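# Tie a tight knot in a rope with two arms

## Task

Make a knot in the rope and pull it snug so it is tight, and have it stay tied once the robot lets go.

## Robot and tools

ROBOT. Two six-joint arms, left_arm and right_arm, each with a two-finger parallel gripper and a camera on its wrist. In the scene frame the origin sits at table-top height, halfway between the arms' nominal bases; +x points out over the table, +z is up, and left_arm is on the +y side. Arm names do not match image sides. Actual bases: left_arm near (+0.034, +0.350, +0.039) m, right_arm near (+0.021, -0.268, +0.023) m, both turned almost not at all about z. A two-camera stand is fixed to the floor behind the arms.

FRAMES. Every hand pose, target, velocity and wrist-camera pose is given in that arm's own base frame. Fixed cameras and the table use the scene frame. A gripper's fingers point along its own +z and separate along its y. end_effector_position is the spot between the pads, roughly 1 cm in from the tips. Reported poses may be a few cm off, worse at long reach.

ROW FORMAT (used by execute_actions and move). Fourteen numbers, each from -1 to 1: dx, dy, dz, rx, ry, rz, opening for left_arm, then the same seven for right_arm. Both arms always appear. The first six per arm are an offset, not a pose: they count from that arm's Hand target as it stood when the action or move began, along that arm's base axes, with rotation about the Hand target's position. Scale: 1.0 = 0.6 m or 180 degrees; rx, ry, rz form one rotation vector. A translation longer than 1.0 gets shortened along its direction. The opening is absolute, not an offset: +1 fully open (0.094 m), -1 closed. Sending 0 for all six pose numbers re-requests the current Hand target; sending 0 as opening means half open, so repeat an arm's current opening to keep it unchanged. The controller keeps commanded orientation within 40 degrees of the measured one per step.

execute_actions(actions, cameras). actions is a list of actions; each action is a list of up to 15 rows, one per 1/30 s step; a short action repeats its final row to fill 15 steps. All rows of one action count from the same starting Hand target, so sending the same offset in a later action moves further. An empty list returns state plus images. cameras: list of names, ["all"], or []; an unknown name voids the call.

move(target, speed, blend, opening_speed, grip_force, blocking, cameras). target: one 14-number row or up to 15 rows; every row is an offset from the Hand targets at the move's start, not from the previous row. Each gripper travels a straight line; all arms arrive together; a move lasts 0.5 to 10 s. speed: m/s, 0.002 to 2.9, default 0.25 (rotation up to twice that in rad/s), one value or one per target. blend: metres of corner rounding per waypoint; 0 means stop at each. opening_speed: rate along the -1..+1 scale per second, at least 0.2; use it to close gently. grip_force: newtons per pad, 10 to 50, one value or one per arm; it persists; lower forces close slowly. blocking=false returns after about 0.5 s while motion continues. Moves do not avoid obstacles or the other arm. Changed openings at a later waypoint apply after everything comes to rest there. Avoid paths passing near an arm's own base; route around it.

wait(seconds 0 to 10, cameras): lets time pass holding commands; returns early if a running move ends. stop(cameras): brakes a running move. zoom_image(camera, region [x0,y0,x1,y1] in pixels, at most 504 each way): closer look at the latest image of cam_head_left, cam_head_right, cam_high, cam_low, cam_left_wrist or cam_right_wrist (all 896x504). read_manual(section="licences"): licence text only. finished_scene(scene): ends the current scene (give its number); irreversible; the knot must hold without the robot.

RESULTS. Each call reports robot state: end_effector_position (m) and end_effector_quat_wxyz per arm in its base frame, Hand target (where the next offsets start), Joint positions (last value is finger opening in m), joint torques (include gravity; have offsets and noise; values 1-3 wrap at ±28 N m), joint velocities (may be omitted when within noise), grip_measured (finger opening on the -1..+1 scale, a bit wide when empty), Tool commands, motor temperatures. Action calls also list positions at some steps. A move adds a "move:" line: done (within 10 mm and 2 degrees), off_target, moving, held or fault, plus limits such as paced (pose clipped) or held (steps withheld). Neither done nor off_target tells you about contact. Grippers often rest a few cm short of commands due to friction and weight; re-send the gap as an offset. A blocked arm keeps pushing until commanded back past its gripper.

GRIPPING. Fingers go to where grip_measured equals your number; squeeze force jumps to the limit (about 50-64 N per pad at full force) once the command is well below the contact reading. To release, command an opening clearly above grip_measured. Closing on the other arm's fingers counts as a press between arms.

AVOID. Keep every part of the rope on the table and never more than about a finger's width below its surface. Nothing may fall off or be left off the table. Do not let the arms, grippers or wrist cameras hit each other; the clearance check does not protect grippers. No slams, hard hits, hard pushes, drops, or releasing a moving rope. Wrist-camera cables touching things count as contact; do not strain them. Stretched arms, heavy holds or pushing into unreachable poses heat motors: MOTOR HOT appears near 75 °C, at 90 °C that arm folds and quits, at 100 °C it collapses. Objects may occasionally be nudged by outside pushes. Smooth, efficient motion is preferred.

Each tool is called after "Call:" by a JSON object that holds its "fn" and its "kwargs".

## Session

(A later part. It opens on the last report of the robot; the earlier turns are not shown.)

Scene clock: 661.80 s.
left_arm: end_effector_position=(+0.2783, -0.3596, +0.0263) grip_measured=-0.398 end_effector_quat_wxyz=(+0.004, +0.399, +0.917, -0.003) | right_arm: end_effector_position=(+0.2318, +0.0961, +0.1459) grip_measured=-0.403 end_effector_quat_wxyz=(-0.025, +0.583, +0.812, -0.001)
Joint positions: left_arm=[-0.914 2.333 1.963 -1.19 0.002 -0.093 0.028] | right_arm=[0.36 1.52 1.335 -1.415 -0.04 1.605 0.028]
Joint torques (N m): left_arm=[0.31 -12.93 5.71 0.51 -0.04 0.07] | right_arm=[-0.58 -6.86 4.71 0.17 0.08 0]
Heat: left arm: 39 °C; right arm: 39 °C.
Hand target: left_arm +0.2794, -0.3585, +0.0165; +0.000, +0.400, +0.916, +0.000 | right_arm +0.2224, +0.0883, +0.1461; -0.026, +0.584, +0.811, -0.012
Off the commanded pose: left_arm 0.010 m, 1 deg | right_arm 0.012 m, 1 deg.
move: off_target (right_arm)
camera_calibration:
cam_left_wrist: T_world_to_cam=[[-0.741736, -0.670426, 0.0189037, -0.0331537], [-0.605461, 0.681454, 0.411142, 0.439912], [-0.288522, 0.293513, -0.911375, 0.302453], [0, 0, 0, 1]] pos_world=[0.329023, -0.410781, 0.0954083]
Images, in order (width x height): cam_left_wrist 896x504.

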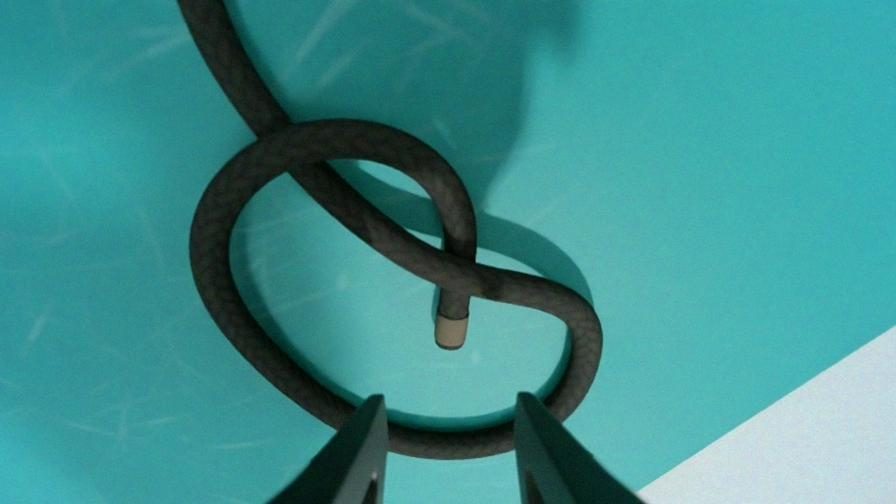

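Call:
{"fn": "move", "kwargs": {"target": [-0.014,0.012,-0.035,0,0,0,-0.4,0,0,0,0,0,0,-0.4], "speed": 0.2, "cameras": ["cam_left_wrist"]}}

Scene clock: 673.47 s.
left_arm: end_effector_position=(+0.2715, -0.3509, -0.0045) grip_measured=-0.398 end_effector_quat_wxyz=(-0.005, +0.399, +0.917, +0.002) | right_arm: end_effector_position=(+0.2318, +0.0961, +0.1459) grip_measured=-0.403 end_effector_quat_wxyz=(-0.025, +0.583, +0.812, -0.001)
Joint positions: left_arm=[-0.914 2.333 1.838 -1.086 0.002 -0.093 0.028] | right_arm=[0.36 1.52 1.335 -1.415 -0.04 1.605 0.028]
Joint torques (N m): left_arm=[-0.1 -15.05 5 0.48 -0.04 0.01] | right_arm=[-0.58 -6.86 4.71 0.18 0.08 -0.01]
Heat: left arm: 40 °C; right arm: 39 °C.
Hand target: left_arm +0.2710, -0.3513, -0.0045; +0.001, +0.400, +0.916, +0.000 | right_arm +0.2224, +0.0883, +0.1461; -0.026, +0.584, +0.811, -0.012
Off the commanded pose: left_arm 0.001 m, 1 deg | right_arm 0.012 m, 1 deg.
move: off_target (right_arm)
camera_calibration:
cam_left_wrist: T_world_to_cam=[[-0.741504, -0.670724, 0.0173547, -0.031859], [-0.600256, 0.674713, 0.429483, 0.438806], [-0.299774, 0.308047, -0.902908, 0.278124], [0, 0, 0, 1]] pos_world=[0.323146, -0.403111, 0.0632131]
Images, in order (width x height): cam_left_wrist 896x504.

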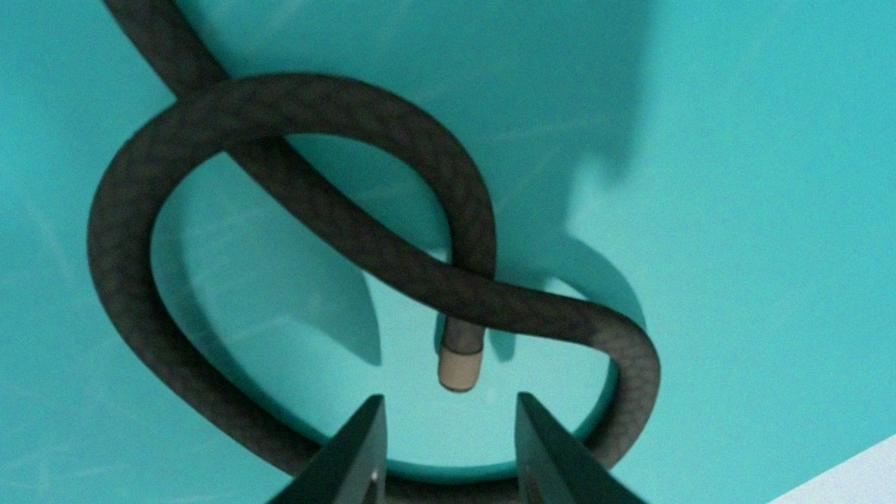

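Call:
{"fn": "move", "kwargs": {"target": [0.005,-0.006,-0.04,0,0,0,-0.4,0,0,0,0,0,0,-0.4], "speed": 0.1, "cameras": ["cam_left_wrist"]}}

Scene clock: 685.57 s.
left_arm: end_effector_position=(+0.2772, -0.3582, -0.0129) grip_measured=-0.398 end_effector_quat_wxyz=(+0.011, +0.399, +0.917, -0.007) | right_arm: end_effector_position=(+0.2318, +0.0961, +0.1459) grip_measured=-0.403 end_effector_quat_wxyz=(-0.025, +0.583, +0.812, -0.001)
Joint positions: left_arm=[-0.914 2.344 1.822 -1.024 0.002 -0.093 0.028] | right_arm=[0.36 1.52 1.335 -1.415 -0.04 1.605 0.028]
Joint torques (N m): left_arm=[-0.08 -12.1 5.05 0.55 -0.04 0.02] | right_arm=[-0.59 -6.87 4.7 0.18 0.09 0]
Heat: left arm: 41 °C; right arm: 39 °C.
Hand target: left_arm +0.2741, -0.3549, -0.0285; +0.001, +0.400, +0.916, +0.000 | right_arm +0.2224, +0.0883, +0.1461; -0.026, +0.584, +0.811, -0.012
Off the commanded pose: left_arm 0.016 m, 1 deg | right_arm 0.012 m, 1 deg.
move: off_target (left_arm, right_arm)
camera_calibration:
cam_left_wrist: T_world_to_cam=[[-0.741939, -0.670168, 0.0200517, -0.0321132], [-0.609309, 0.686438, 0.39692, 0.457094], [-0.279767, 0.282272, -0.917634, 0.259569], [0, 0, 0, 1]] pos_world=[0.327305, -0.408557, 0.0574041]
Images, in order (width x height): cam_left_wrist 896x504.

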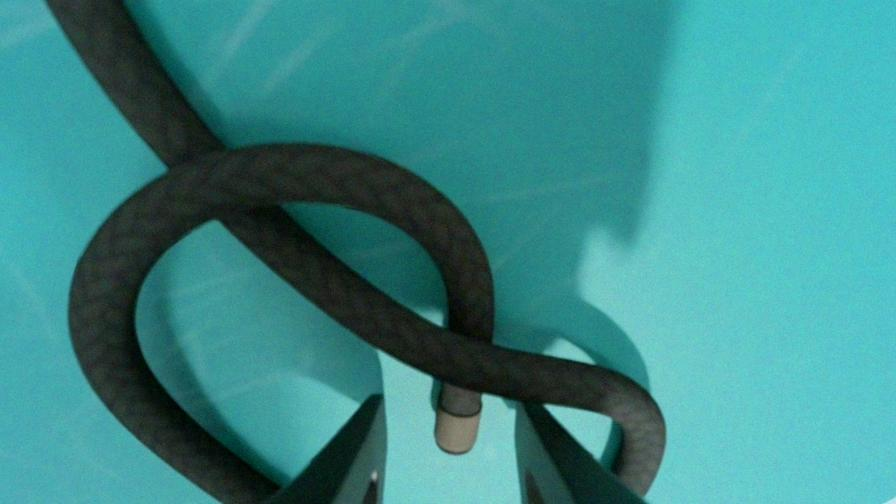

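Call:
{"fn": "move", "kwargs": {"target": [[-0.009,0.011,0.005,0,0,0,-0.4,0,0,0,0,0,0,-0.4],[-0.009,0.011,-0.012,0,0,0,-0.4,0,0,0,0,0,0,-0.4]], "speed": 0.1, "cameras": ["cam_left_wrist"]}}

Scene clock: 693.37 s.
left_arm: end_effector_position=(+0.2742, -0.3543, -0.0189) grip_measured=-0.398 end_effector_quat_wxyz=(+0.011, +0.399, +0.917, -0.007) | right_arm: end_effector_position=(+0.2318, +0.0961, +0.1459) grip_measured=-0.403 end_effector_quat_wxyz=(-0.025, +0.583, +0.812, -0.001)
Joint positions: left_arm=[-0.914 2.33 1.773 -0.987 0.002 -0.092 0.028] | right_arm=[0.36 1.52 1.335 -1.415 -0.04 1.605 0.028]
Joint torques (N m): left_arm=[-0.13 -12.66 3.41 0.66 -0.04 0.01] | right_arm=[-0.57 -6.86 4.71 0.17 0.08 -0.01]
Heat: left arm: 42 °C; right arm: 39 °C.
Hand target: left_arm +0.2686, -0.3482, -0.0358; +0.000, +0.400, +0.916, +0.000 | right_arm +0.2224, +0.0883, +0.1461; -0.026, +0.584, +0.811, -0.012
Off the commanded pose: left_arm 0.019 m, 1 deg | right_arm 0.012 m, 1 deg.
move: off_target (left_arm, right_arm)
camera_calibration:
cam_left_wrist: T_world_to_cam=[[-0.742202, -0.669871, 0.0202, -0.0314161], [-0.609431, 0.687162, 0.395477, 0.455206], [-0.278799, 0.281213, -0.918254, 0.251447], [0, 0, 0, 1]] pos_world=[0.324203, -0.404555, 0.0515036]
Images, in order (width x height): cam_left_wrist 896x504.

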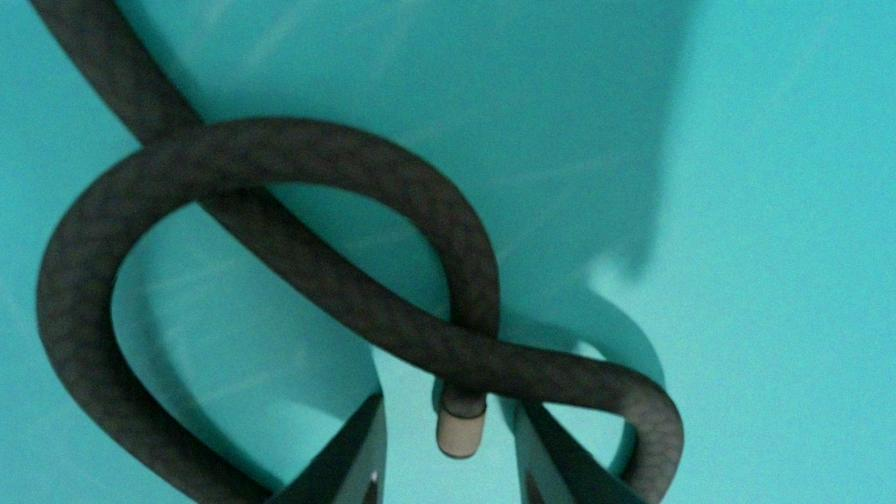

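Call:
{"fn": "move", "kwargs": {"target": [[-0.003,0.003,0.004,0,0,0,-1,0,0,0,0,0,0,-0.4]], "opening_speed": 0.6, "cameras": ["cam_left_wrist"]}}

Scene clock: 699.90 s.
left_arm: end_effector_position=(+0.2756, -0.3527, -0.0187) grip_measured=-0.891 end_effector_quat_wxyz=(+0.017, +0.399, +0.917, -0.004) | right_arm: end_effector_position=(+0.2318, +0.0961, +0.1459) grip_measured=-0.403 end_effector_quat_wxyz=(-0.025, +0.583, +0.812, -0.001)
Joint positions: left_arm=[-0.914 2.322 1.76 -0.975 -0.009 -0.092 0.005] | right_arm=[0.36 1.52 1.335 -1.415 -0.04 1.605 0.028]
Joint torques (N m): left_arm=[-0.17 -13 3.45 0.55 0.07 0] | right_arm=[-0.58 -6.86 4.7 0.18 0.08 -0.01]
Heat: left arm: 43 °C; right arm: 39 °C.
Hand target: left_arm +0.2669, -0.3465, -0.0333; +0.001, +0.400, +0.916, +0.000 | right_arm +0.2224, +0.0883, +0.1461; -0.026, +0.584, +0.811, -0.012
Off the commanded pose: left_arm 0.018 m, 2 deg | right_arm 0.012 m, 1 deg.
move: off_target (left_arm, right_arm)
camera_calibration:
cam_left_wrist: T_world_to_cam=[[-0.742171, -0.670146, 0.00929592, -0.0296941], [-0.614666, 0.686125, 0.389125, 0.455867], [-0.267149, 0.283084, -0.921138, 0.248966], [0, 0, 0, 1]] pos_world=[0.324678, -0.403159, 0.0522186]
Images, in order (width x height): cam_left_wrist 896x504.

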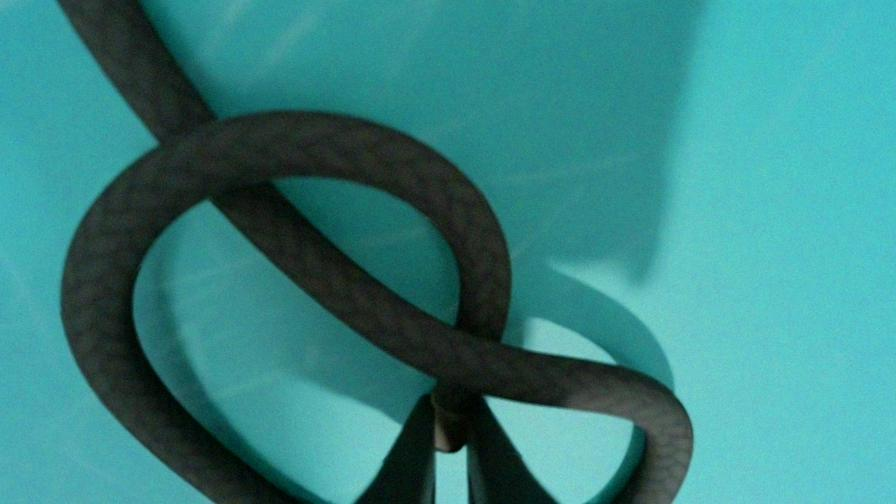

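Call:
{"fn": "move", "kwargs": {"target": [0,0,0,0,0,0,-1,0.274,0.086,-0.17,0,0,-0.1,0], "speed": 0.2, "cameras": ["cam_right_wrist"]}}

Scene clock: 709.23 s.
left_arm: end_effector_position=(+0.2756, -0.3527, -0.0187) grip_measured=-0.896 end_effector_quat_wxyz=(+0.017, +0.399, +0.917, -0.004) | right_arm: end_effector_position=(+0.3826, +0.1420, +0.0476) grip_measured=-0.003 end_effector_quat_wxyz=(-0.025, +0.699, +0.715, -0.002)
Joint positions: left_arm=[-0.914 2.322 1.76 -0.975 -0.009 -0.092 0.005] | right_arm=[0.334 2.157 1.755 -1.196 -0.043 1.881 0.047]
Joint torques (N m): left_arm=[-0.16 -13 3.47 0.55 0.09 0] | right_arm=[-0.59 -8.23 8.51 0.27 0 0.13]
Heat: left arm: 42 °C; right arm: 39 °C.
Hand target: left_arm +0.2669, -0.3465, -0.0333; +0.001, +0.400, +0.916, +0.000 | right_arm +0.3869, +0.1399, +0.0442; -0.027, +0.704, +0.710, -0.008
Off the commanded pose: left_arm 0.018 m, 2 deg | right_arm 0.006 m, 1 deg.
move: off_target (left_arm)
camera_calibration:
cam_right_wrist: T_world_to_cam=[[-0.998806, -0.0269678, 0.0407324, 0.385074], [-0.00811126, 0.913792, 0.4061, -0.104725], [-0.0481726, 0.405285, -0.91292, 0.089657], [0, 0, 0, 1]] pos_world=[0.388083, 0.0697451, 0.108694]
Images, in order (width x height): cam_right_wrist 896x504.

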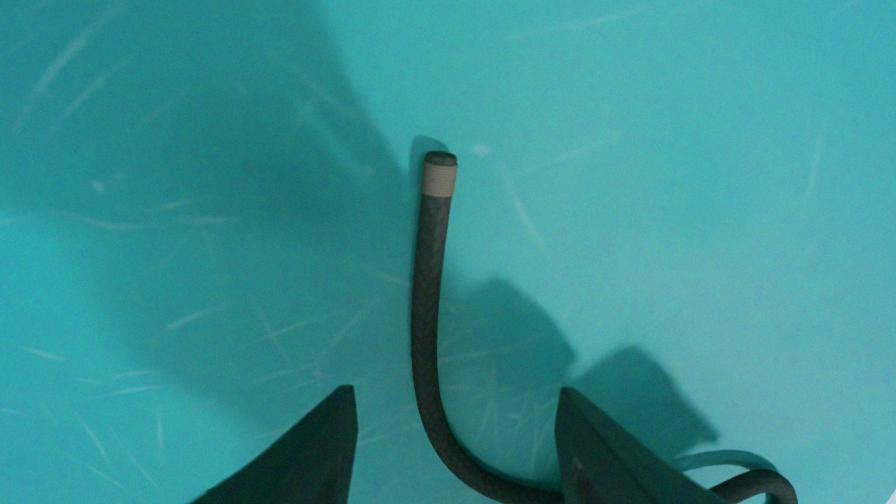

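Call:
{"fn": "move", "kwargs": {"target": [[0,0,0,0,0,0,-1,0.013,-0.015,-0.107,0,0,0,0],[0,0,0,0,0,0,-1,0.013,-0.015,-0.105,0,0,0,-1]], "speed": 0.12, "cameras": ["cam_right_wrist"]}}

Scene clock: 721.37 s.
left_arm: end_effector_position=(+0.2756, -0.3527, -0.0187) grip_measured=-0.896 end_effector_quat_wxyz=(+0.017, +0.399, +0.917, -0.004) | right_arm: end_effector_position=(+0.4004, +0.1356, -0.0052) grip_measured=-0.863 end_effector_quat_wxyz=(-0.020, +0.703, +0.710, +0.009)
Joint positions: left_arm=[-0.914 2.322 1.76 -0.975 -0.009 -0.092 0.005] | right_arm=[0.306 2.244 1.681 -1.012 -0.044 1.866 0.006]
Joint torques (N m): left_arm=[-0.16 -13 3.48 0.56 0.09 0.01] | right_arm=[-0.4 -8.75 5.19 0.5 0 0]
Heat: left arm: 42 °C; right arm: 40 °C.
Hand target: left_arm +0.2669, -0.3465, -0.0333; +0.001, +0.400, +0.916, +0.000 | right_arm +0.3947, +0.1309, -0.0188; -0.027, +0.704, +0.710, -0.008
Off the commanded pose: left_arm 0.018 m, 2 deg | right_arm 0.015 m, 2 deg.
move: off_target (left_arm, right_arm); target 2's new opening was sent with right_arm's hand 0.015 m and 2 deg from that target
camera_calibration:
cam_right_wrist: T_world_to_cam=[[-0.999747, -0.0133829, 0.0180834, 0.403214], [-0.00471301, 0.910572, 0.413324, -0.0781582], [-0.0219977, 0.413134, -0.910405, 0.0333741], [0, 0, 0, 1]] pos_world=[0.403477, 0.0627768, 0.0553971]
Images, in order (width x height): cam_right_wrist 896x504.

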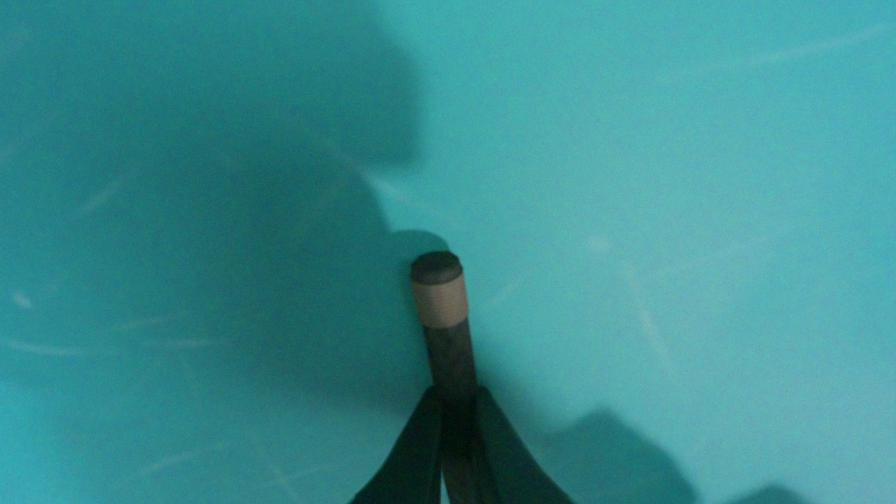

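Call:
{"fn": "move", "kwargs": {"target": [[0.01,-0.01,0.055,0,0,0,-1,0,0,0,0,0,0,-1],[0.0,0.1,0.08,0,0,-0.1,-1,0,0,0,0,0,0,-1]], "speed": 0.08, "blend": [0.01,0], "cameras": ["cam_left_wrist","cam_high","cam_low"]}}

Call:
{"fn": "zoom_image", "kwargs": {"camera": "cam_low", "region": [240, 150, 460, 260]}}

Scene clock: 738.87 s.
left_arm: end_effector_position=(+0.2653, -0.2859, +0.0077) grip_measured=-0.898 end_effector_quat_wxyz=(-0.014, +0.538, +0.843, +0.007) | right_arm: end_effector_position=(+0.4004, +0.1356, -0.0052) grip_measured=-0.863 end_effector_quat_wxyz=(-0.020, +0.703, +0.710, +0.009)
Joint positions: left_arm=[-0.828 2.13 1.549 -1.021 -0.006 0.307 0.005] | right_arm=[0.306 2.244 1.681 -1.012 -0.044 1.866 0.006]
Joint torques (N m): left_arm=[0.5 -15.06 4.78 0.45 0.05 0.07] | right_arm=[-0.4 -8.77 5.18 0.5 0 0]
Heat: left arm: 43 °C; right arm: 39 °C.
Hand target: left_arm +0.2669, -0.2864, +0.0147; +0.000, +0.538, +0.843, +0.000 | right_arm +0.3947, +0.1309, -0.0188; -0.027, +0.704, +0.710, -0.008
Off the commanded pose: left_arm 0.007 m, 2 deg | right_arm 0.015 m, 2 deg.
move: off_target (right_arm)
camera_calibration:
cam_left_wrist: T_world_to_cam=[[-0.912571, -0.408446, 0.0196669, 0.127293], [-0.357195, 0.81963, 0.447904, 0.362781], [-0.199064, 0.401719, -0.893865, 0.267273], [0, 0, 0, 1]] pos_world=[0.298952, -0.352723, 0.0739114]
Images, in order (width x height): cam_high 896x504, cam_low 896x504, cam_left_wrist 896x504.

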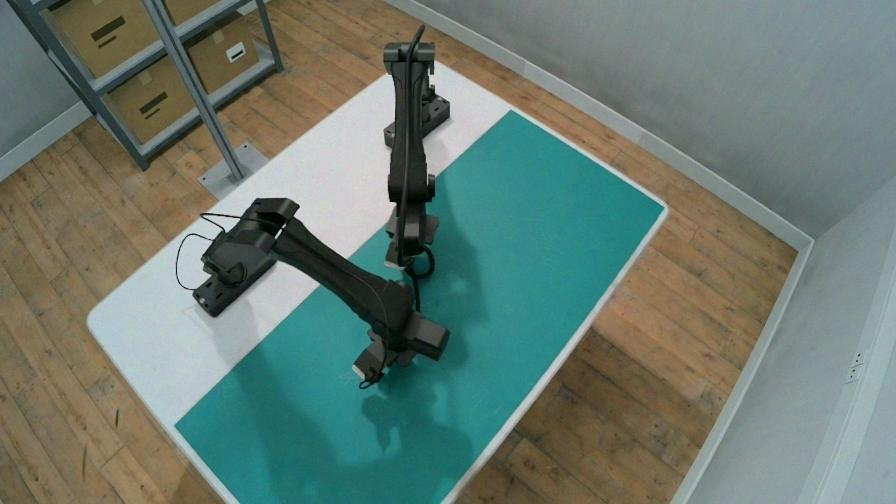

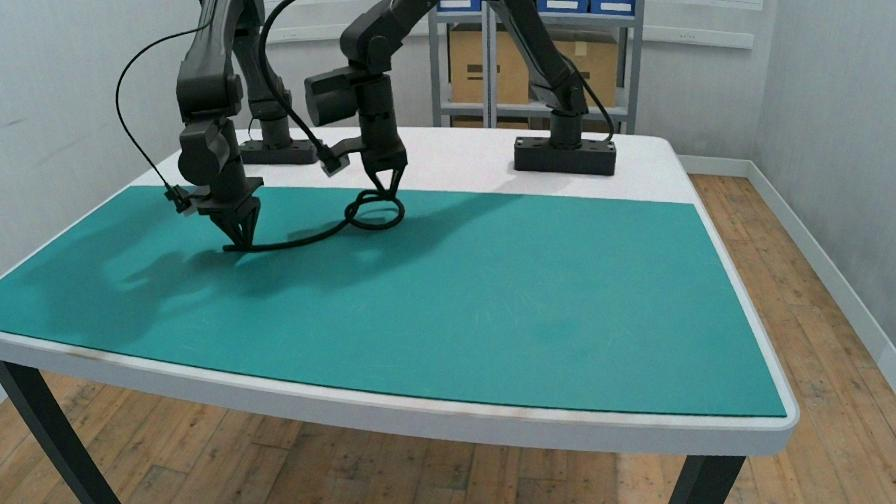

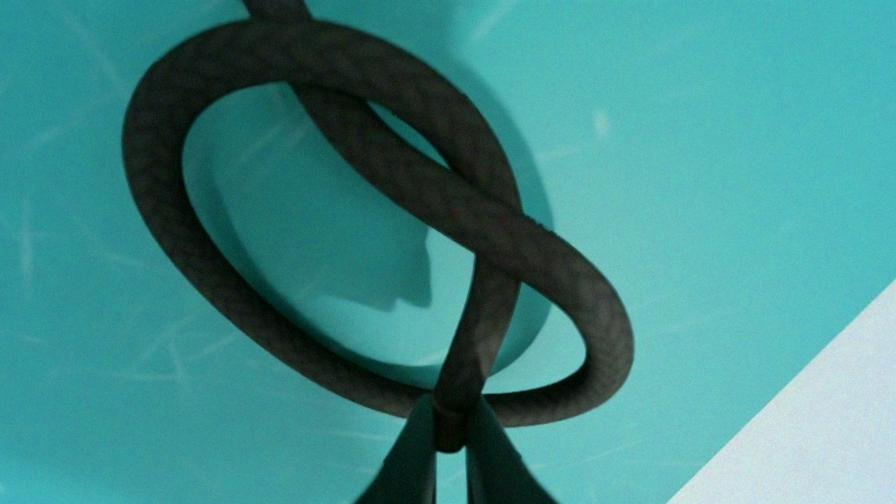

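Scaled by 2.291.

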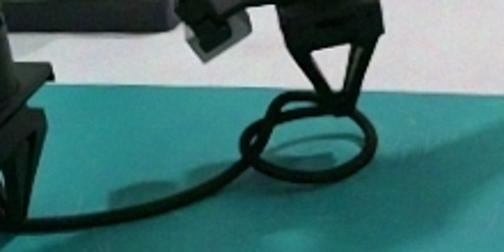

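Call:
{"fn": "move", "kwargs": {"target": [[0,0.05,0.06,0,0,-0.05,-1,0,0,0,0,0,0,-1],[0.05,0.25,0.05,0,0,-0.14,-1,0,0,0,0,0,0,-1]], "speed": 0.08, "blend": [0.01,0], "cameras": ["cam_left_wrist","cam_high","cam_low"]}}

Call:
{"fn": "zoom_image", "kwargs": {"camera": "cam_low", "region": [240, 150, 460, 260]}}

Scene clock: 748.70 s.
left_arm: end_effector_position=(+0.2987, -0.1364, +0.0411) grip_measured=-0.898 end_effector_quat_wxyz=(-0.011, +0.707, +0.707, +0.000) | right_arm: end_effector_position=(+0.4004, +0.1356, -0.0052) grip_measured=-0.863 end_effector_quat_wxyz=(-0.020, +0.703, +0.710, +0.009)
Joint positions: left_arm=[-0.435 1.857 1.293 -1.027 -0.006 1.135 0.005] | right_arm=[0.306 2.244 1.681 -1.012 -0.044 1.866 0.006]
Joint torques (N m): left_arm=[0.23 -12.18 4.78 0.39 0.06 0.09] | right_arm=[-0.39 -8.75 5.19 0.5 -0.01 0]
Heat: left arm: 45 °C; right arm: 39 °C.
Hand target: left_arm +0.2969, -0.1364, +0.0446; +0.000, +0.709, +0.705, -0.001 | right_arm +0.3947, +0.1309, -0.0188; -0.027, +0.704, +0.710, -0.008
Off the commanded pose: left_arm 0.004 m, 1 deg | right_arm 0.015 m, 2 deg.
move: off_target (right_arm)
camera_calibration:
cam_left_wrist: T_world_to_cam=[[-0.999399, 0.0138643, 0.0317831, 0.301119], [0.0262604, 0.90119, 0.432628, 0.134498], [-0.0226445, 0.433202, -0.901012, 0.195613], [0, 0, 0, 1]] pos_world=[0.301835, -0.210123, 0.108492]
Images, in order (width x height): cam_high 896x504, cam_low 896x504, cam_left_wrist 896x504.

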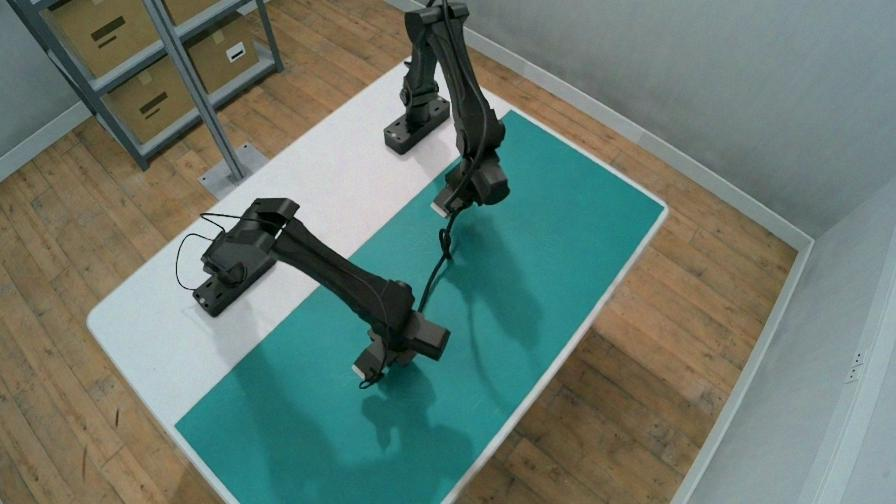

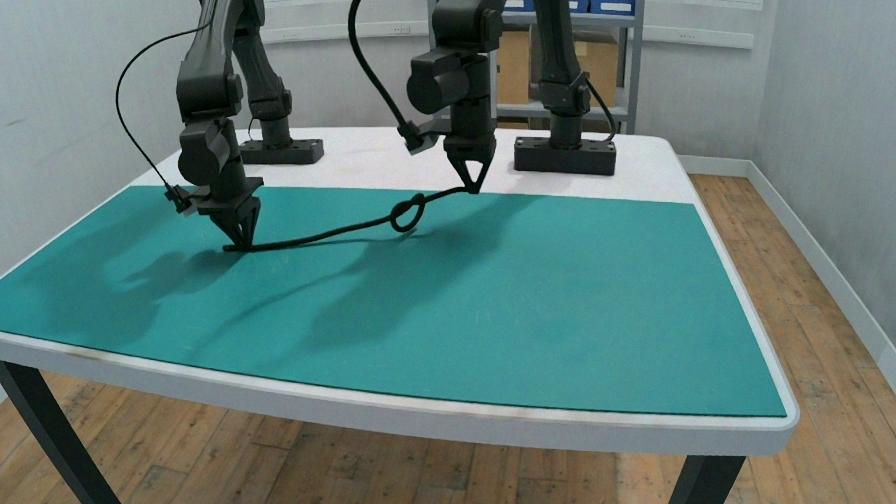

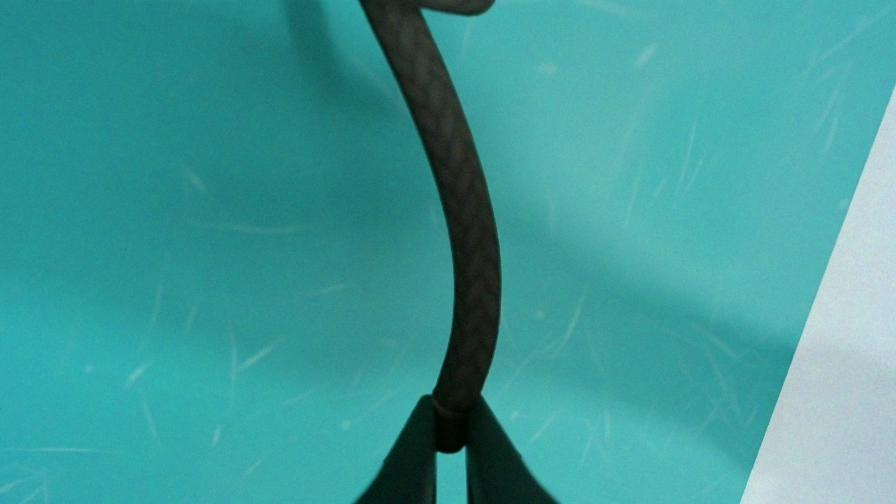

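Scaled by 2.291.

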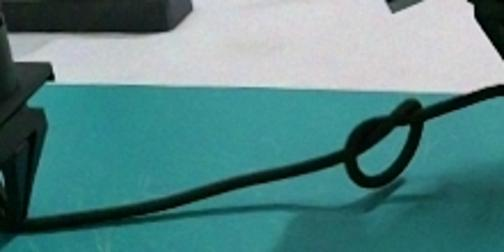

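Call:
{"fn": "move", "kwargs": {"target": [[-0.03,0.09,-0.02,0,0,0,-1,0,0,0,0,0,0,-1]], "speed": 0.05, "cameras": ["cam_left_wrist","cam_low"]}}

Call:
{"fn": "zoom_image", "kwargs": {"camera": "cam_low", "region": [300, 150, 520, 260]}}

Scene clock: 757.33 s.
left_arm: end_effector_position=(+0.2811, -0.0831, +0.0307) grip_measured=-0.898 end_effector_quat_wxyz=(-0.008, +0.708, +0.706, -0.001) | right_arm: end_effector_position=(+0.4004, +0.1356, -0.0052) grip_measured=-0.863 end_effector_quat_wxyz=(-0.020, +0.703, +0.710, +0.009)
Joint positions: left_arm=[-0.295 1.741 1.104 -0.949 -0.006 1.278 0.005] | right_arm=[0.306 2.244 1.681 -1.012 -0.044 1.866 0.006]
Joint torques (N m): left_arm=[0.43 -10.59 4.64 0.4 0.06 0.09] | right_arm=[-0.4 -8.75 5.18 0.5 0 0]
Heat: left arm: 44 °C; right arm: 39 °C.
Hand target: left_arm +0.2789, -0.0825, +0.0327; +0.000, +0.709, +0.705, -0.001 | right_arm +0.3947, +0.1309, -0.0188; -0.027, +0.704, +0.710, -0.008
Off the commanded pose: left_arm 0.003 m, 1 deg | right_arm 0.015 m, 2 deg.
move: off_target (right_arm)
camera_calibration:
cam_left_wrist: T_world_to_cam=[[-0.999425, 0.0166368, 0.029545, 0.283469], [0.0277212, 0.90267, 0.429439, 0.091294], [-0.0195249, 0.430011, -0.902613, 0.161614], [0, 0, 0, 1]] pos_world=[0.283931, -0.15662, 0.0982946]
Images, in order (width x height): cam_low 896x504, cam_left_wrist 896x504.

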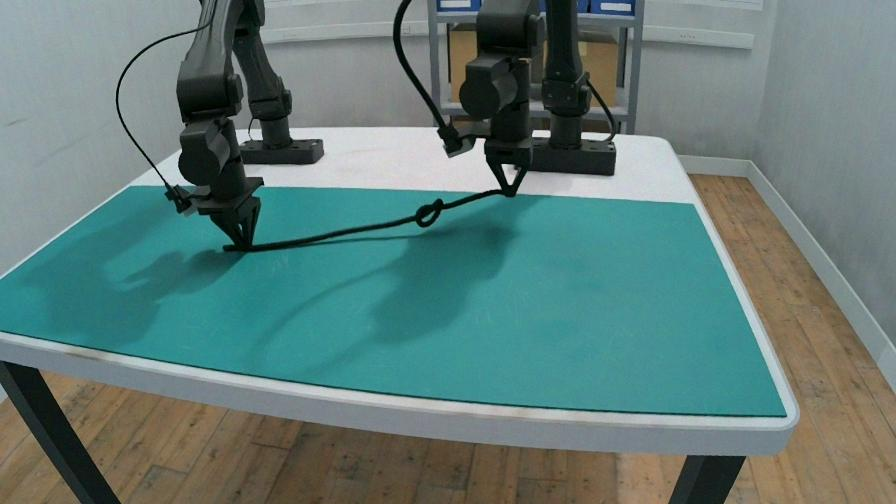

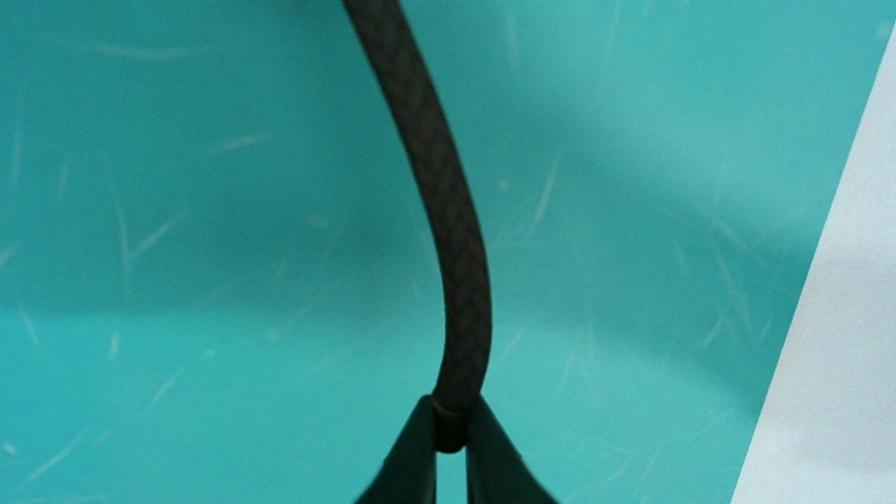

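Scaled by 2.291.

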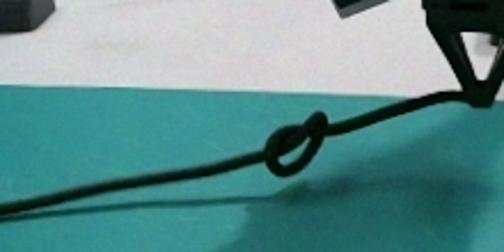

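Call:
{"fn": "move", "kwargs": {"target": [[-0.015,0.07,-0.02,0,0,0,-1,0,0,0,0,0,0,-1]], "speed": 0.04, "cameras": ["cam_left_wrist","cam_low"]}}

Call:
{"fn": "zoom_image", "kwargs": {"camera": "cam_low", "region": [340, 150, 560, 260]}}

Scene clock: 763.57 s.
left_arm: end_effector_position=(+0.2746, -0.0428, +0.0197) grip_measured=-0.899 end_effector_quat_wxyz=(-0.003, +0.709, +0.705, +0.000) | right_arm: end_effector_position=(+0.3996, +0.1380, -0.0051) grip_measured=-0.863 end_effector_quat_wxyz=(-0.026, +0.703, +0.710, +0.012)
Joint positions: left_arm=[-0.16 1.694 1.001 -0.882 -0.003 1.416 0.005] | right_arm=[0.306 2.244 1.681 -1.012 -0.058 1.866 0.006]
Joint torques (N m): left_arm=[0.77 -9.83 4.44 0.34 0.02 0.12] | right_arm=[-0.42 -8.76 5.2 0.49 0.12 0]
Heat: left arm: 44 °C; right arm: 39 °C.
Hand target: left_arm +0.2699, -0.0404, +0.0207; +0.000, +0.709, +0.705, +0.000 | right_arm +0.3947, +0.1309, -0.0188; -0.027, +0.704, +0.710, -0.008
Off the commanded pose: left_arm 0.005 m, 0 deg | right_arm 0.016 m, 2 deg.
move: off_target (right_arm)
camera_calibration:
cam_left_wrist: T_world_to_cam=[[-0.999604, 0.0197875, 0.0200067, 0.277037], [0.0263991, 0.905599, 0.423314, 0.0603635], [-0.00974176, 0.423674, -0.905762, 0.131385], [0, 0, 0, 1]] pos_world=[0.276613, -0.115811, 0.0879084]
Images, in order (width x height): cam_low 896x504, cam_left_wrist 896x504.

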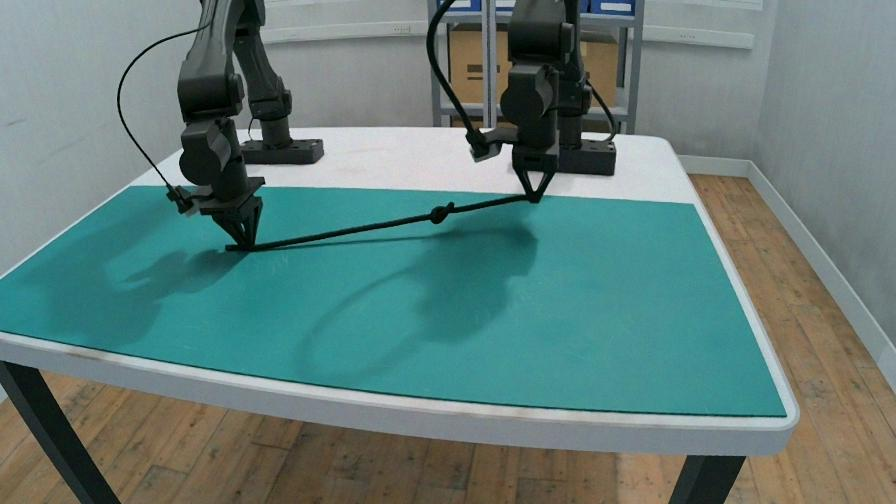

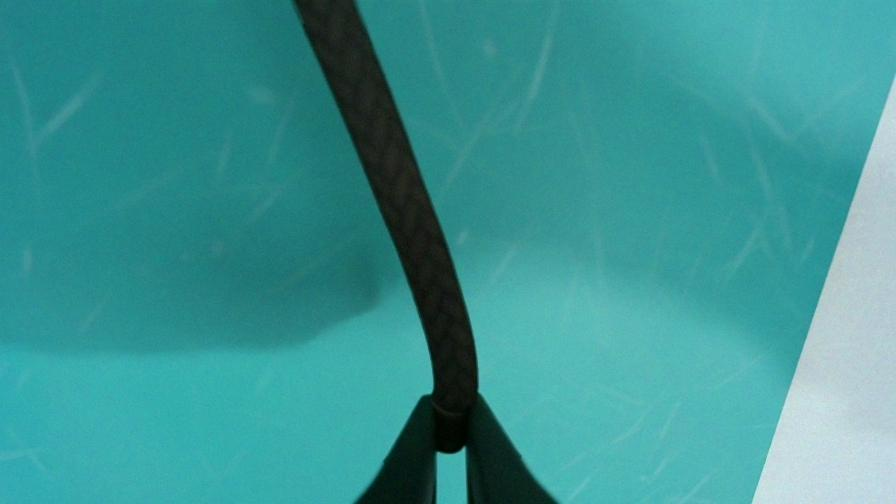

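Scaled by 2.291.

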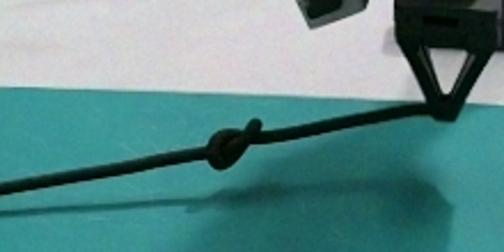

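Call:
{"fn": "move", "kwargs": {"target": [[-0.02,0.08,-0.03,0,0,0.02,-1,0,0,0,0,0,0,-1]], "speed": 0.03, "cameras": ["cam_left_wrist","cam_low","cam_right_wrist"]}}

Call:
{"fn": "zoom_image", "kwargs": {"camera": "cam_low", "region": [340, 150, 560, 260]}}

Scene clock: 771.57 s.
left_arm: end_effector_position=(+0.2705, -0.0090, +0.0033) grip_measured=-0.899 end_effector_quat_wxyz=(+0.028, +0.691, +0.722, -0.013) | right_arm: end_effector_position=(+0.3948, +0.1526, -0.0041) grip_measured=-0.863 end_effector_quat_wxyz=(-0.055, +0.698, +0.713, +0.027)
Joint positions: left_arm=[0.002 1.675 0.904 -0.777 0.058 1.527 0.005] | right_arm=[0.314 2.244 1.681 -1.012 -0.123 1.864 0.006]
Joint torques (N m): left_arm=[1.88 -9.26 4.04 0.17 -0.6 0.11] | right_arm=[-1.09 -8.84 5.23 0.47 0.69 0.01]
Heat: left arm: 43 °C; right arm: 39 °C.
Hand target: left_arm +0.2579, +0.0076, +0.0027; +0.000, +0.687, +0.727, -0.001 | right_arm +0.3947, +0.1308, -0.0188; -0.027, +0.704, +0.709, -0.008
Off the commanded pose: left_arm 0.021 m, 4 deg | right_arm 0.026 m, 5 deg.
move: off_target (left_arm, right_arm)
camera_calibration:
cam_left_wrist: T_world_to_cam=[[-0.999561, -0.0291416, -0.00531254, 0.272079], [-0.0290603, 0.929954, 0.366526, 0.0522212], [-0.00574074, 0.36652, -0.930393, 0.100635], [0, 0, 0, 1]] pos_world=[0.274055, -0.0775192, 0.075935]
cam_right_wrist: T_world_to_cam=[[-0.998833, -0.0263971, 0.040449, 0.399561], [-0.00370599, 0.876862, 0.480728, -0.0891985], [-0.048158, 0.480017, -0.875937, 0.027511], [0, 0, 0, 1]] pos_world=[0.400089, 0.0755563, 0.0508163]
Images, in order (width x height): cam_low 896x504, cam_left_wrist 896x504, cam_right_wrist 896x504.

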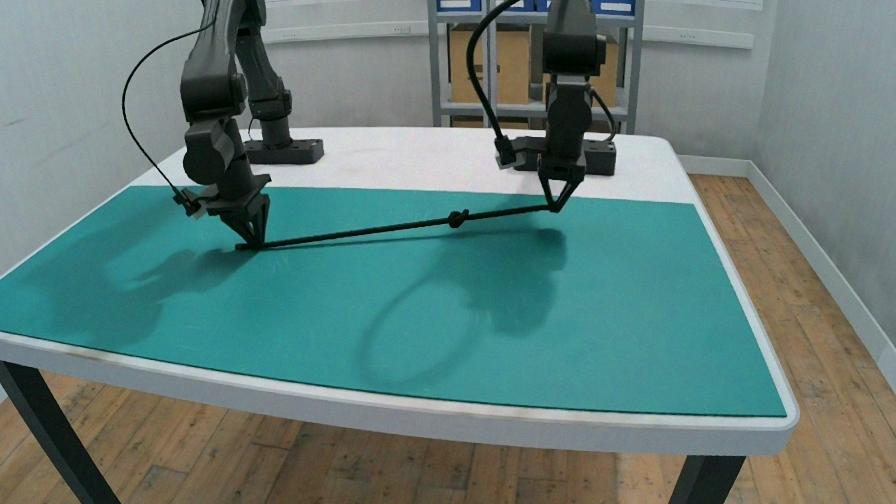

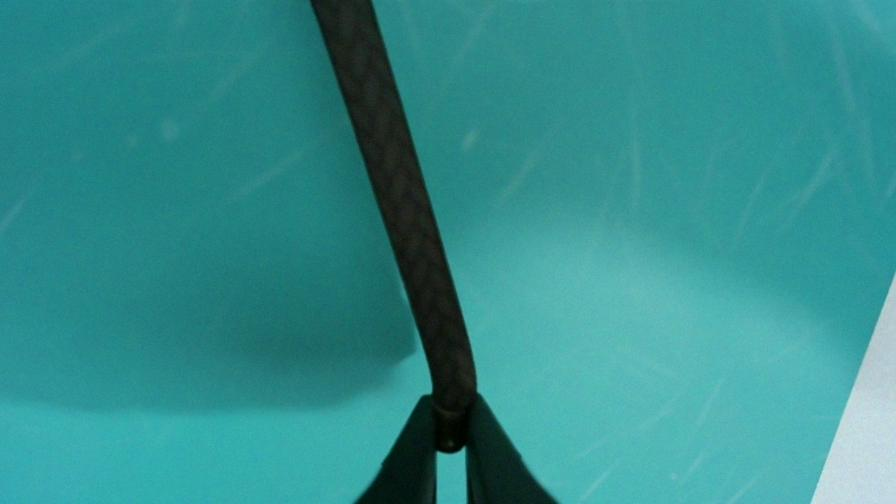

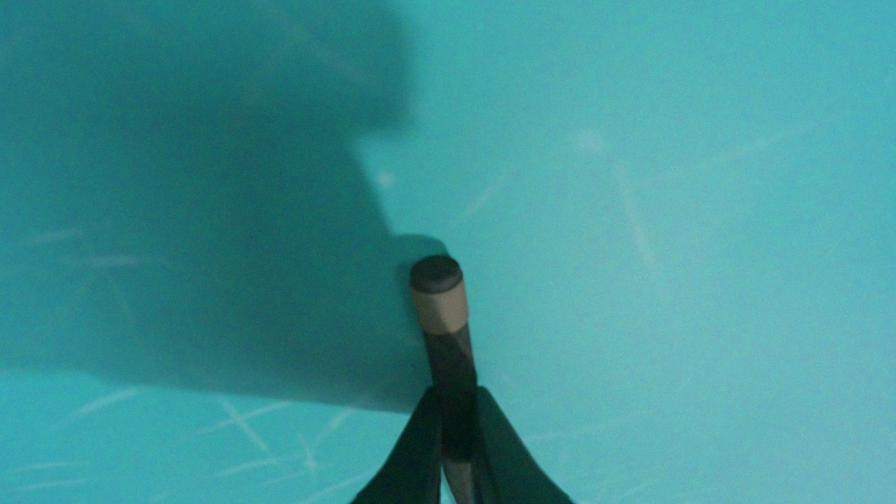

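Scaled by 2.291.

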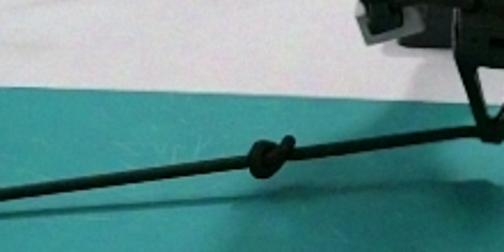

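Call:
{"fn": "move", "kwargs": {"target": [[-0.01,0.06,0,0,0,0,-1,0.01,-0.06,0,0,0,0,-1]], "speed": 0.03, "cameras": ["cam_left_wrist","cam_low","cam_right_wrist"]}}

Call:
{"fn": "zoom_image", "kwargs": {"camera": "cam_low", "region": [380, 170, 540, 250]}}

Scene clock: 781.37 s.
left_arm: end_effector_position=(+0.2739, +0.0061, +0.0071) grip_measured=-0.901 end_effector_quat_wxyz=(+0.069, +0.697, +0.713, -0.032) | right_arm: end_effector_position=(+0.3924, +0.1561, -0.0031) grip_measured=-0.863 end_effector_quat_wxyz=(-0.094, +0.676, +0.729, +0.050)
Joint positions: left_arm=[0.116 1.666 0.904 -0.771 0.148 1.662 0.005] | right_arm=[0.286 2.244 1.674 -1.011 -0.212 1.781 0.006]
Joint torques (N m): left_arm=[3.56 -9.29 3.71 0.06 -1.51 0.12] | right_arm=[-5.16 -9.98 4.3 0.37 1.45 0.04]
Heat: left arm: 43 °C; right arm: 40 °C.
Hand target: left_arm +0.2519, +0.0436, +0.0027; +0.000, +0.687, +0.727, +0.000 | right_arm +0.4008, +0.0949, -0.0188; -0.027, +0.704, +0.710, -0.008
Off the commanded pose: left_arm 0.044 m, 9 deg | right_arm 0.064 m, 11 deg.
move: off_target (left_arm, right_arm)
camera_calibration:
cam_left_wrist: T_world_to_cam=[[-0.999293, -0.00861396, -0.036599, 0.276046], [-0.0187458, 0.957935, 0.286373, 0.0344144], [0.0325926, 0.286856, -0.957419, 0.0888901], [0, 0, 0, 1]] pos_world=[0.273599, -0.0560876, 0.0853528]
cam_right_wrist: T_world_to_cam=[[-0.994958, -0.0837617, 0.055163, 0.404672], [-0.039008, 0.82989, 0.556562, -0.0713178], [-0.0923978, 0.551604, -0.828973, 0.0329498], [0, 0, 0, 1]] pos_world=[0.402894, 0.0749067, 0.0446843]
Images, in order (width x height): cam_low 896x504, cam_left_wrist 896x504, cam_right_wrist 896x504.

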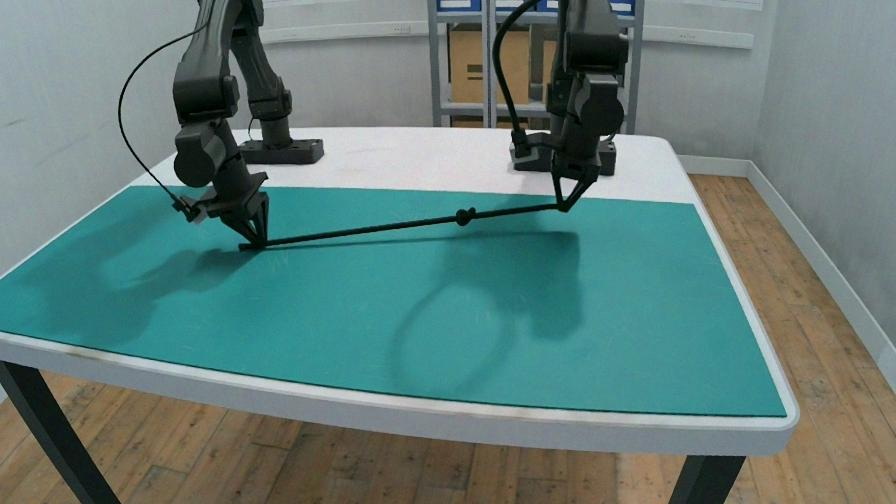

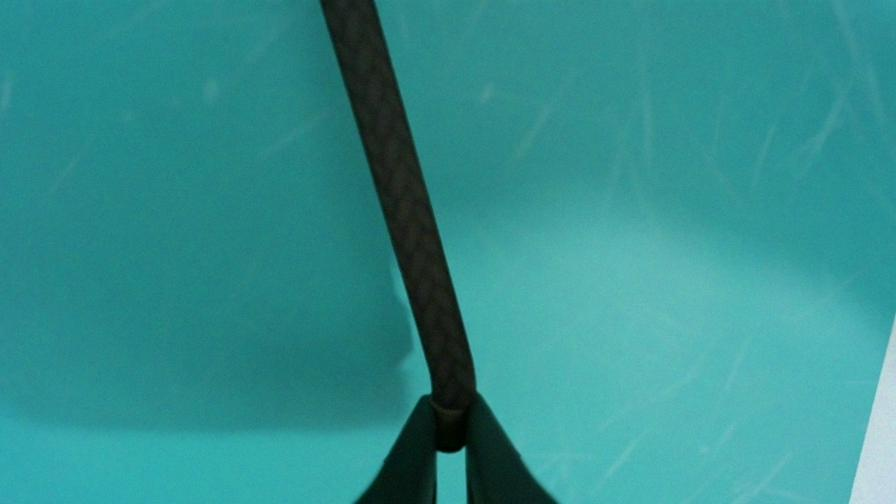

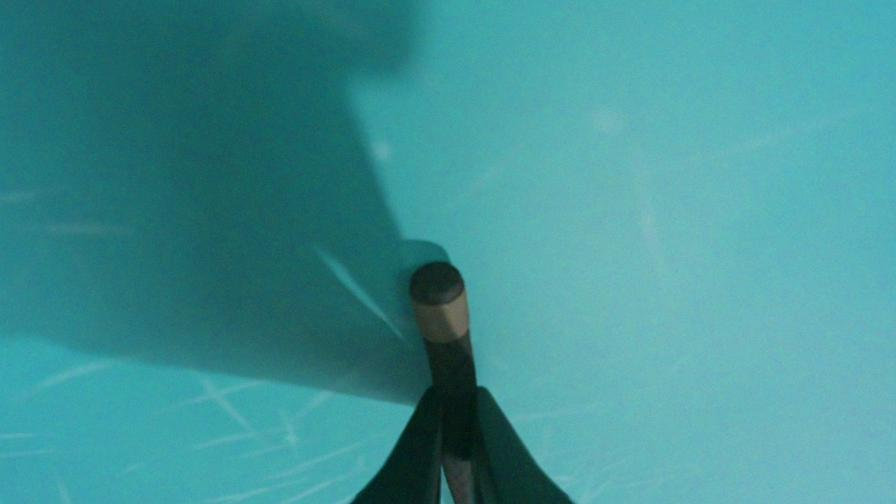

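Scaled by 3.150.

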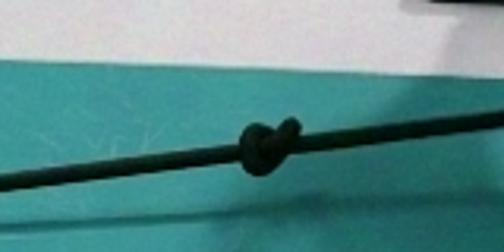

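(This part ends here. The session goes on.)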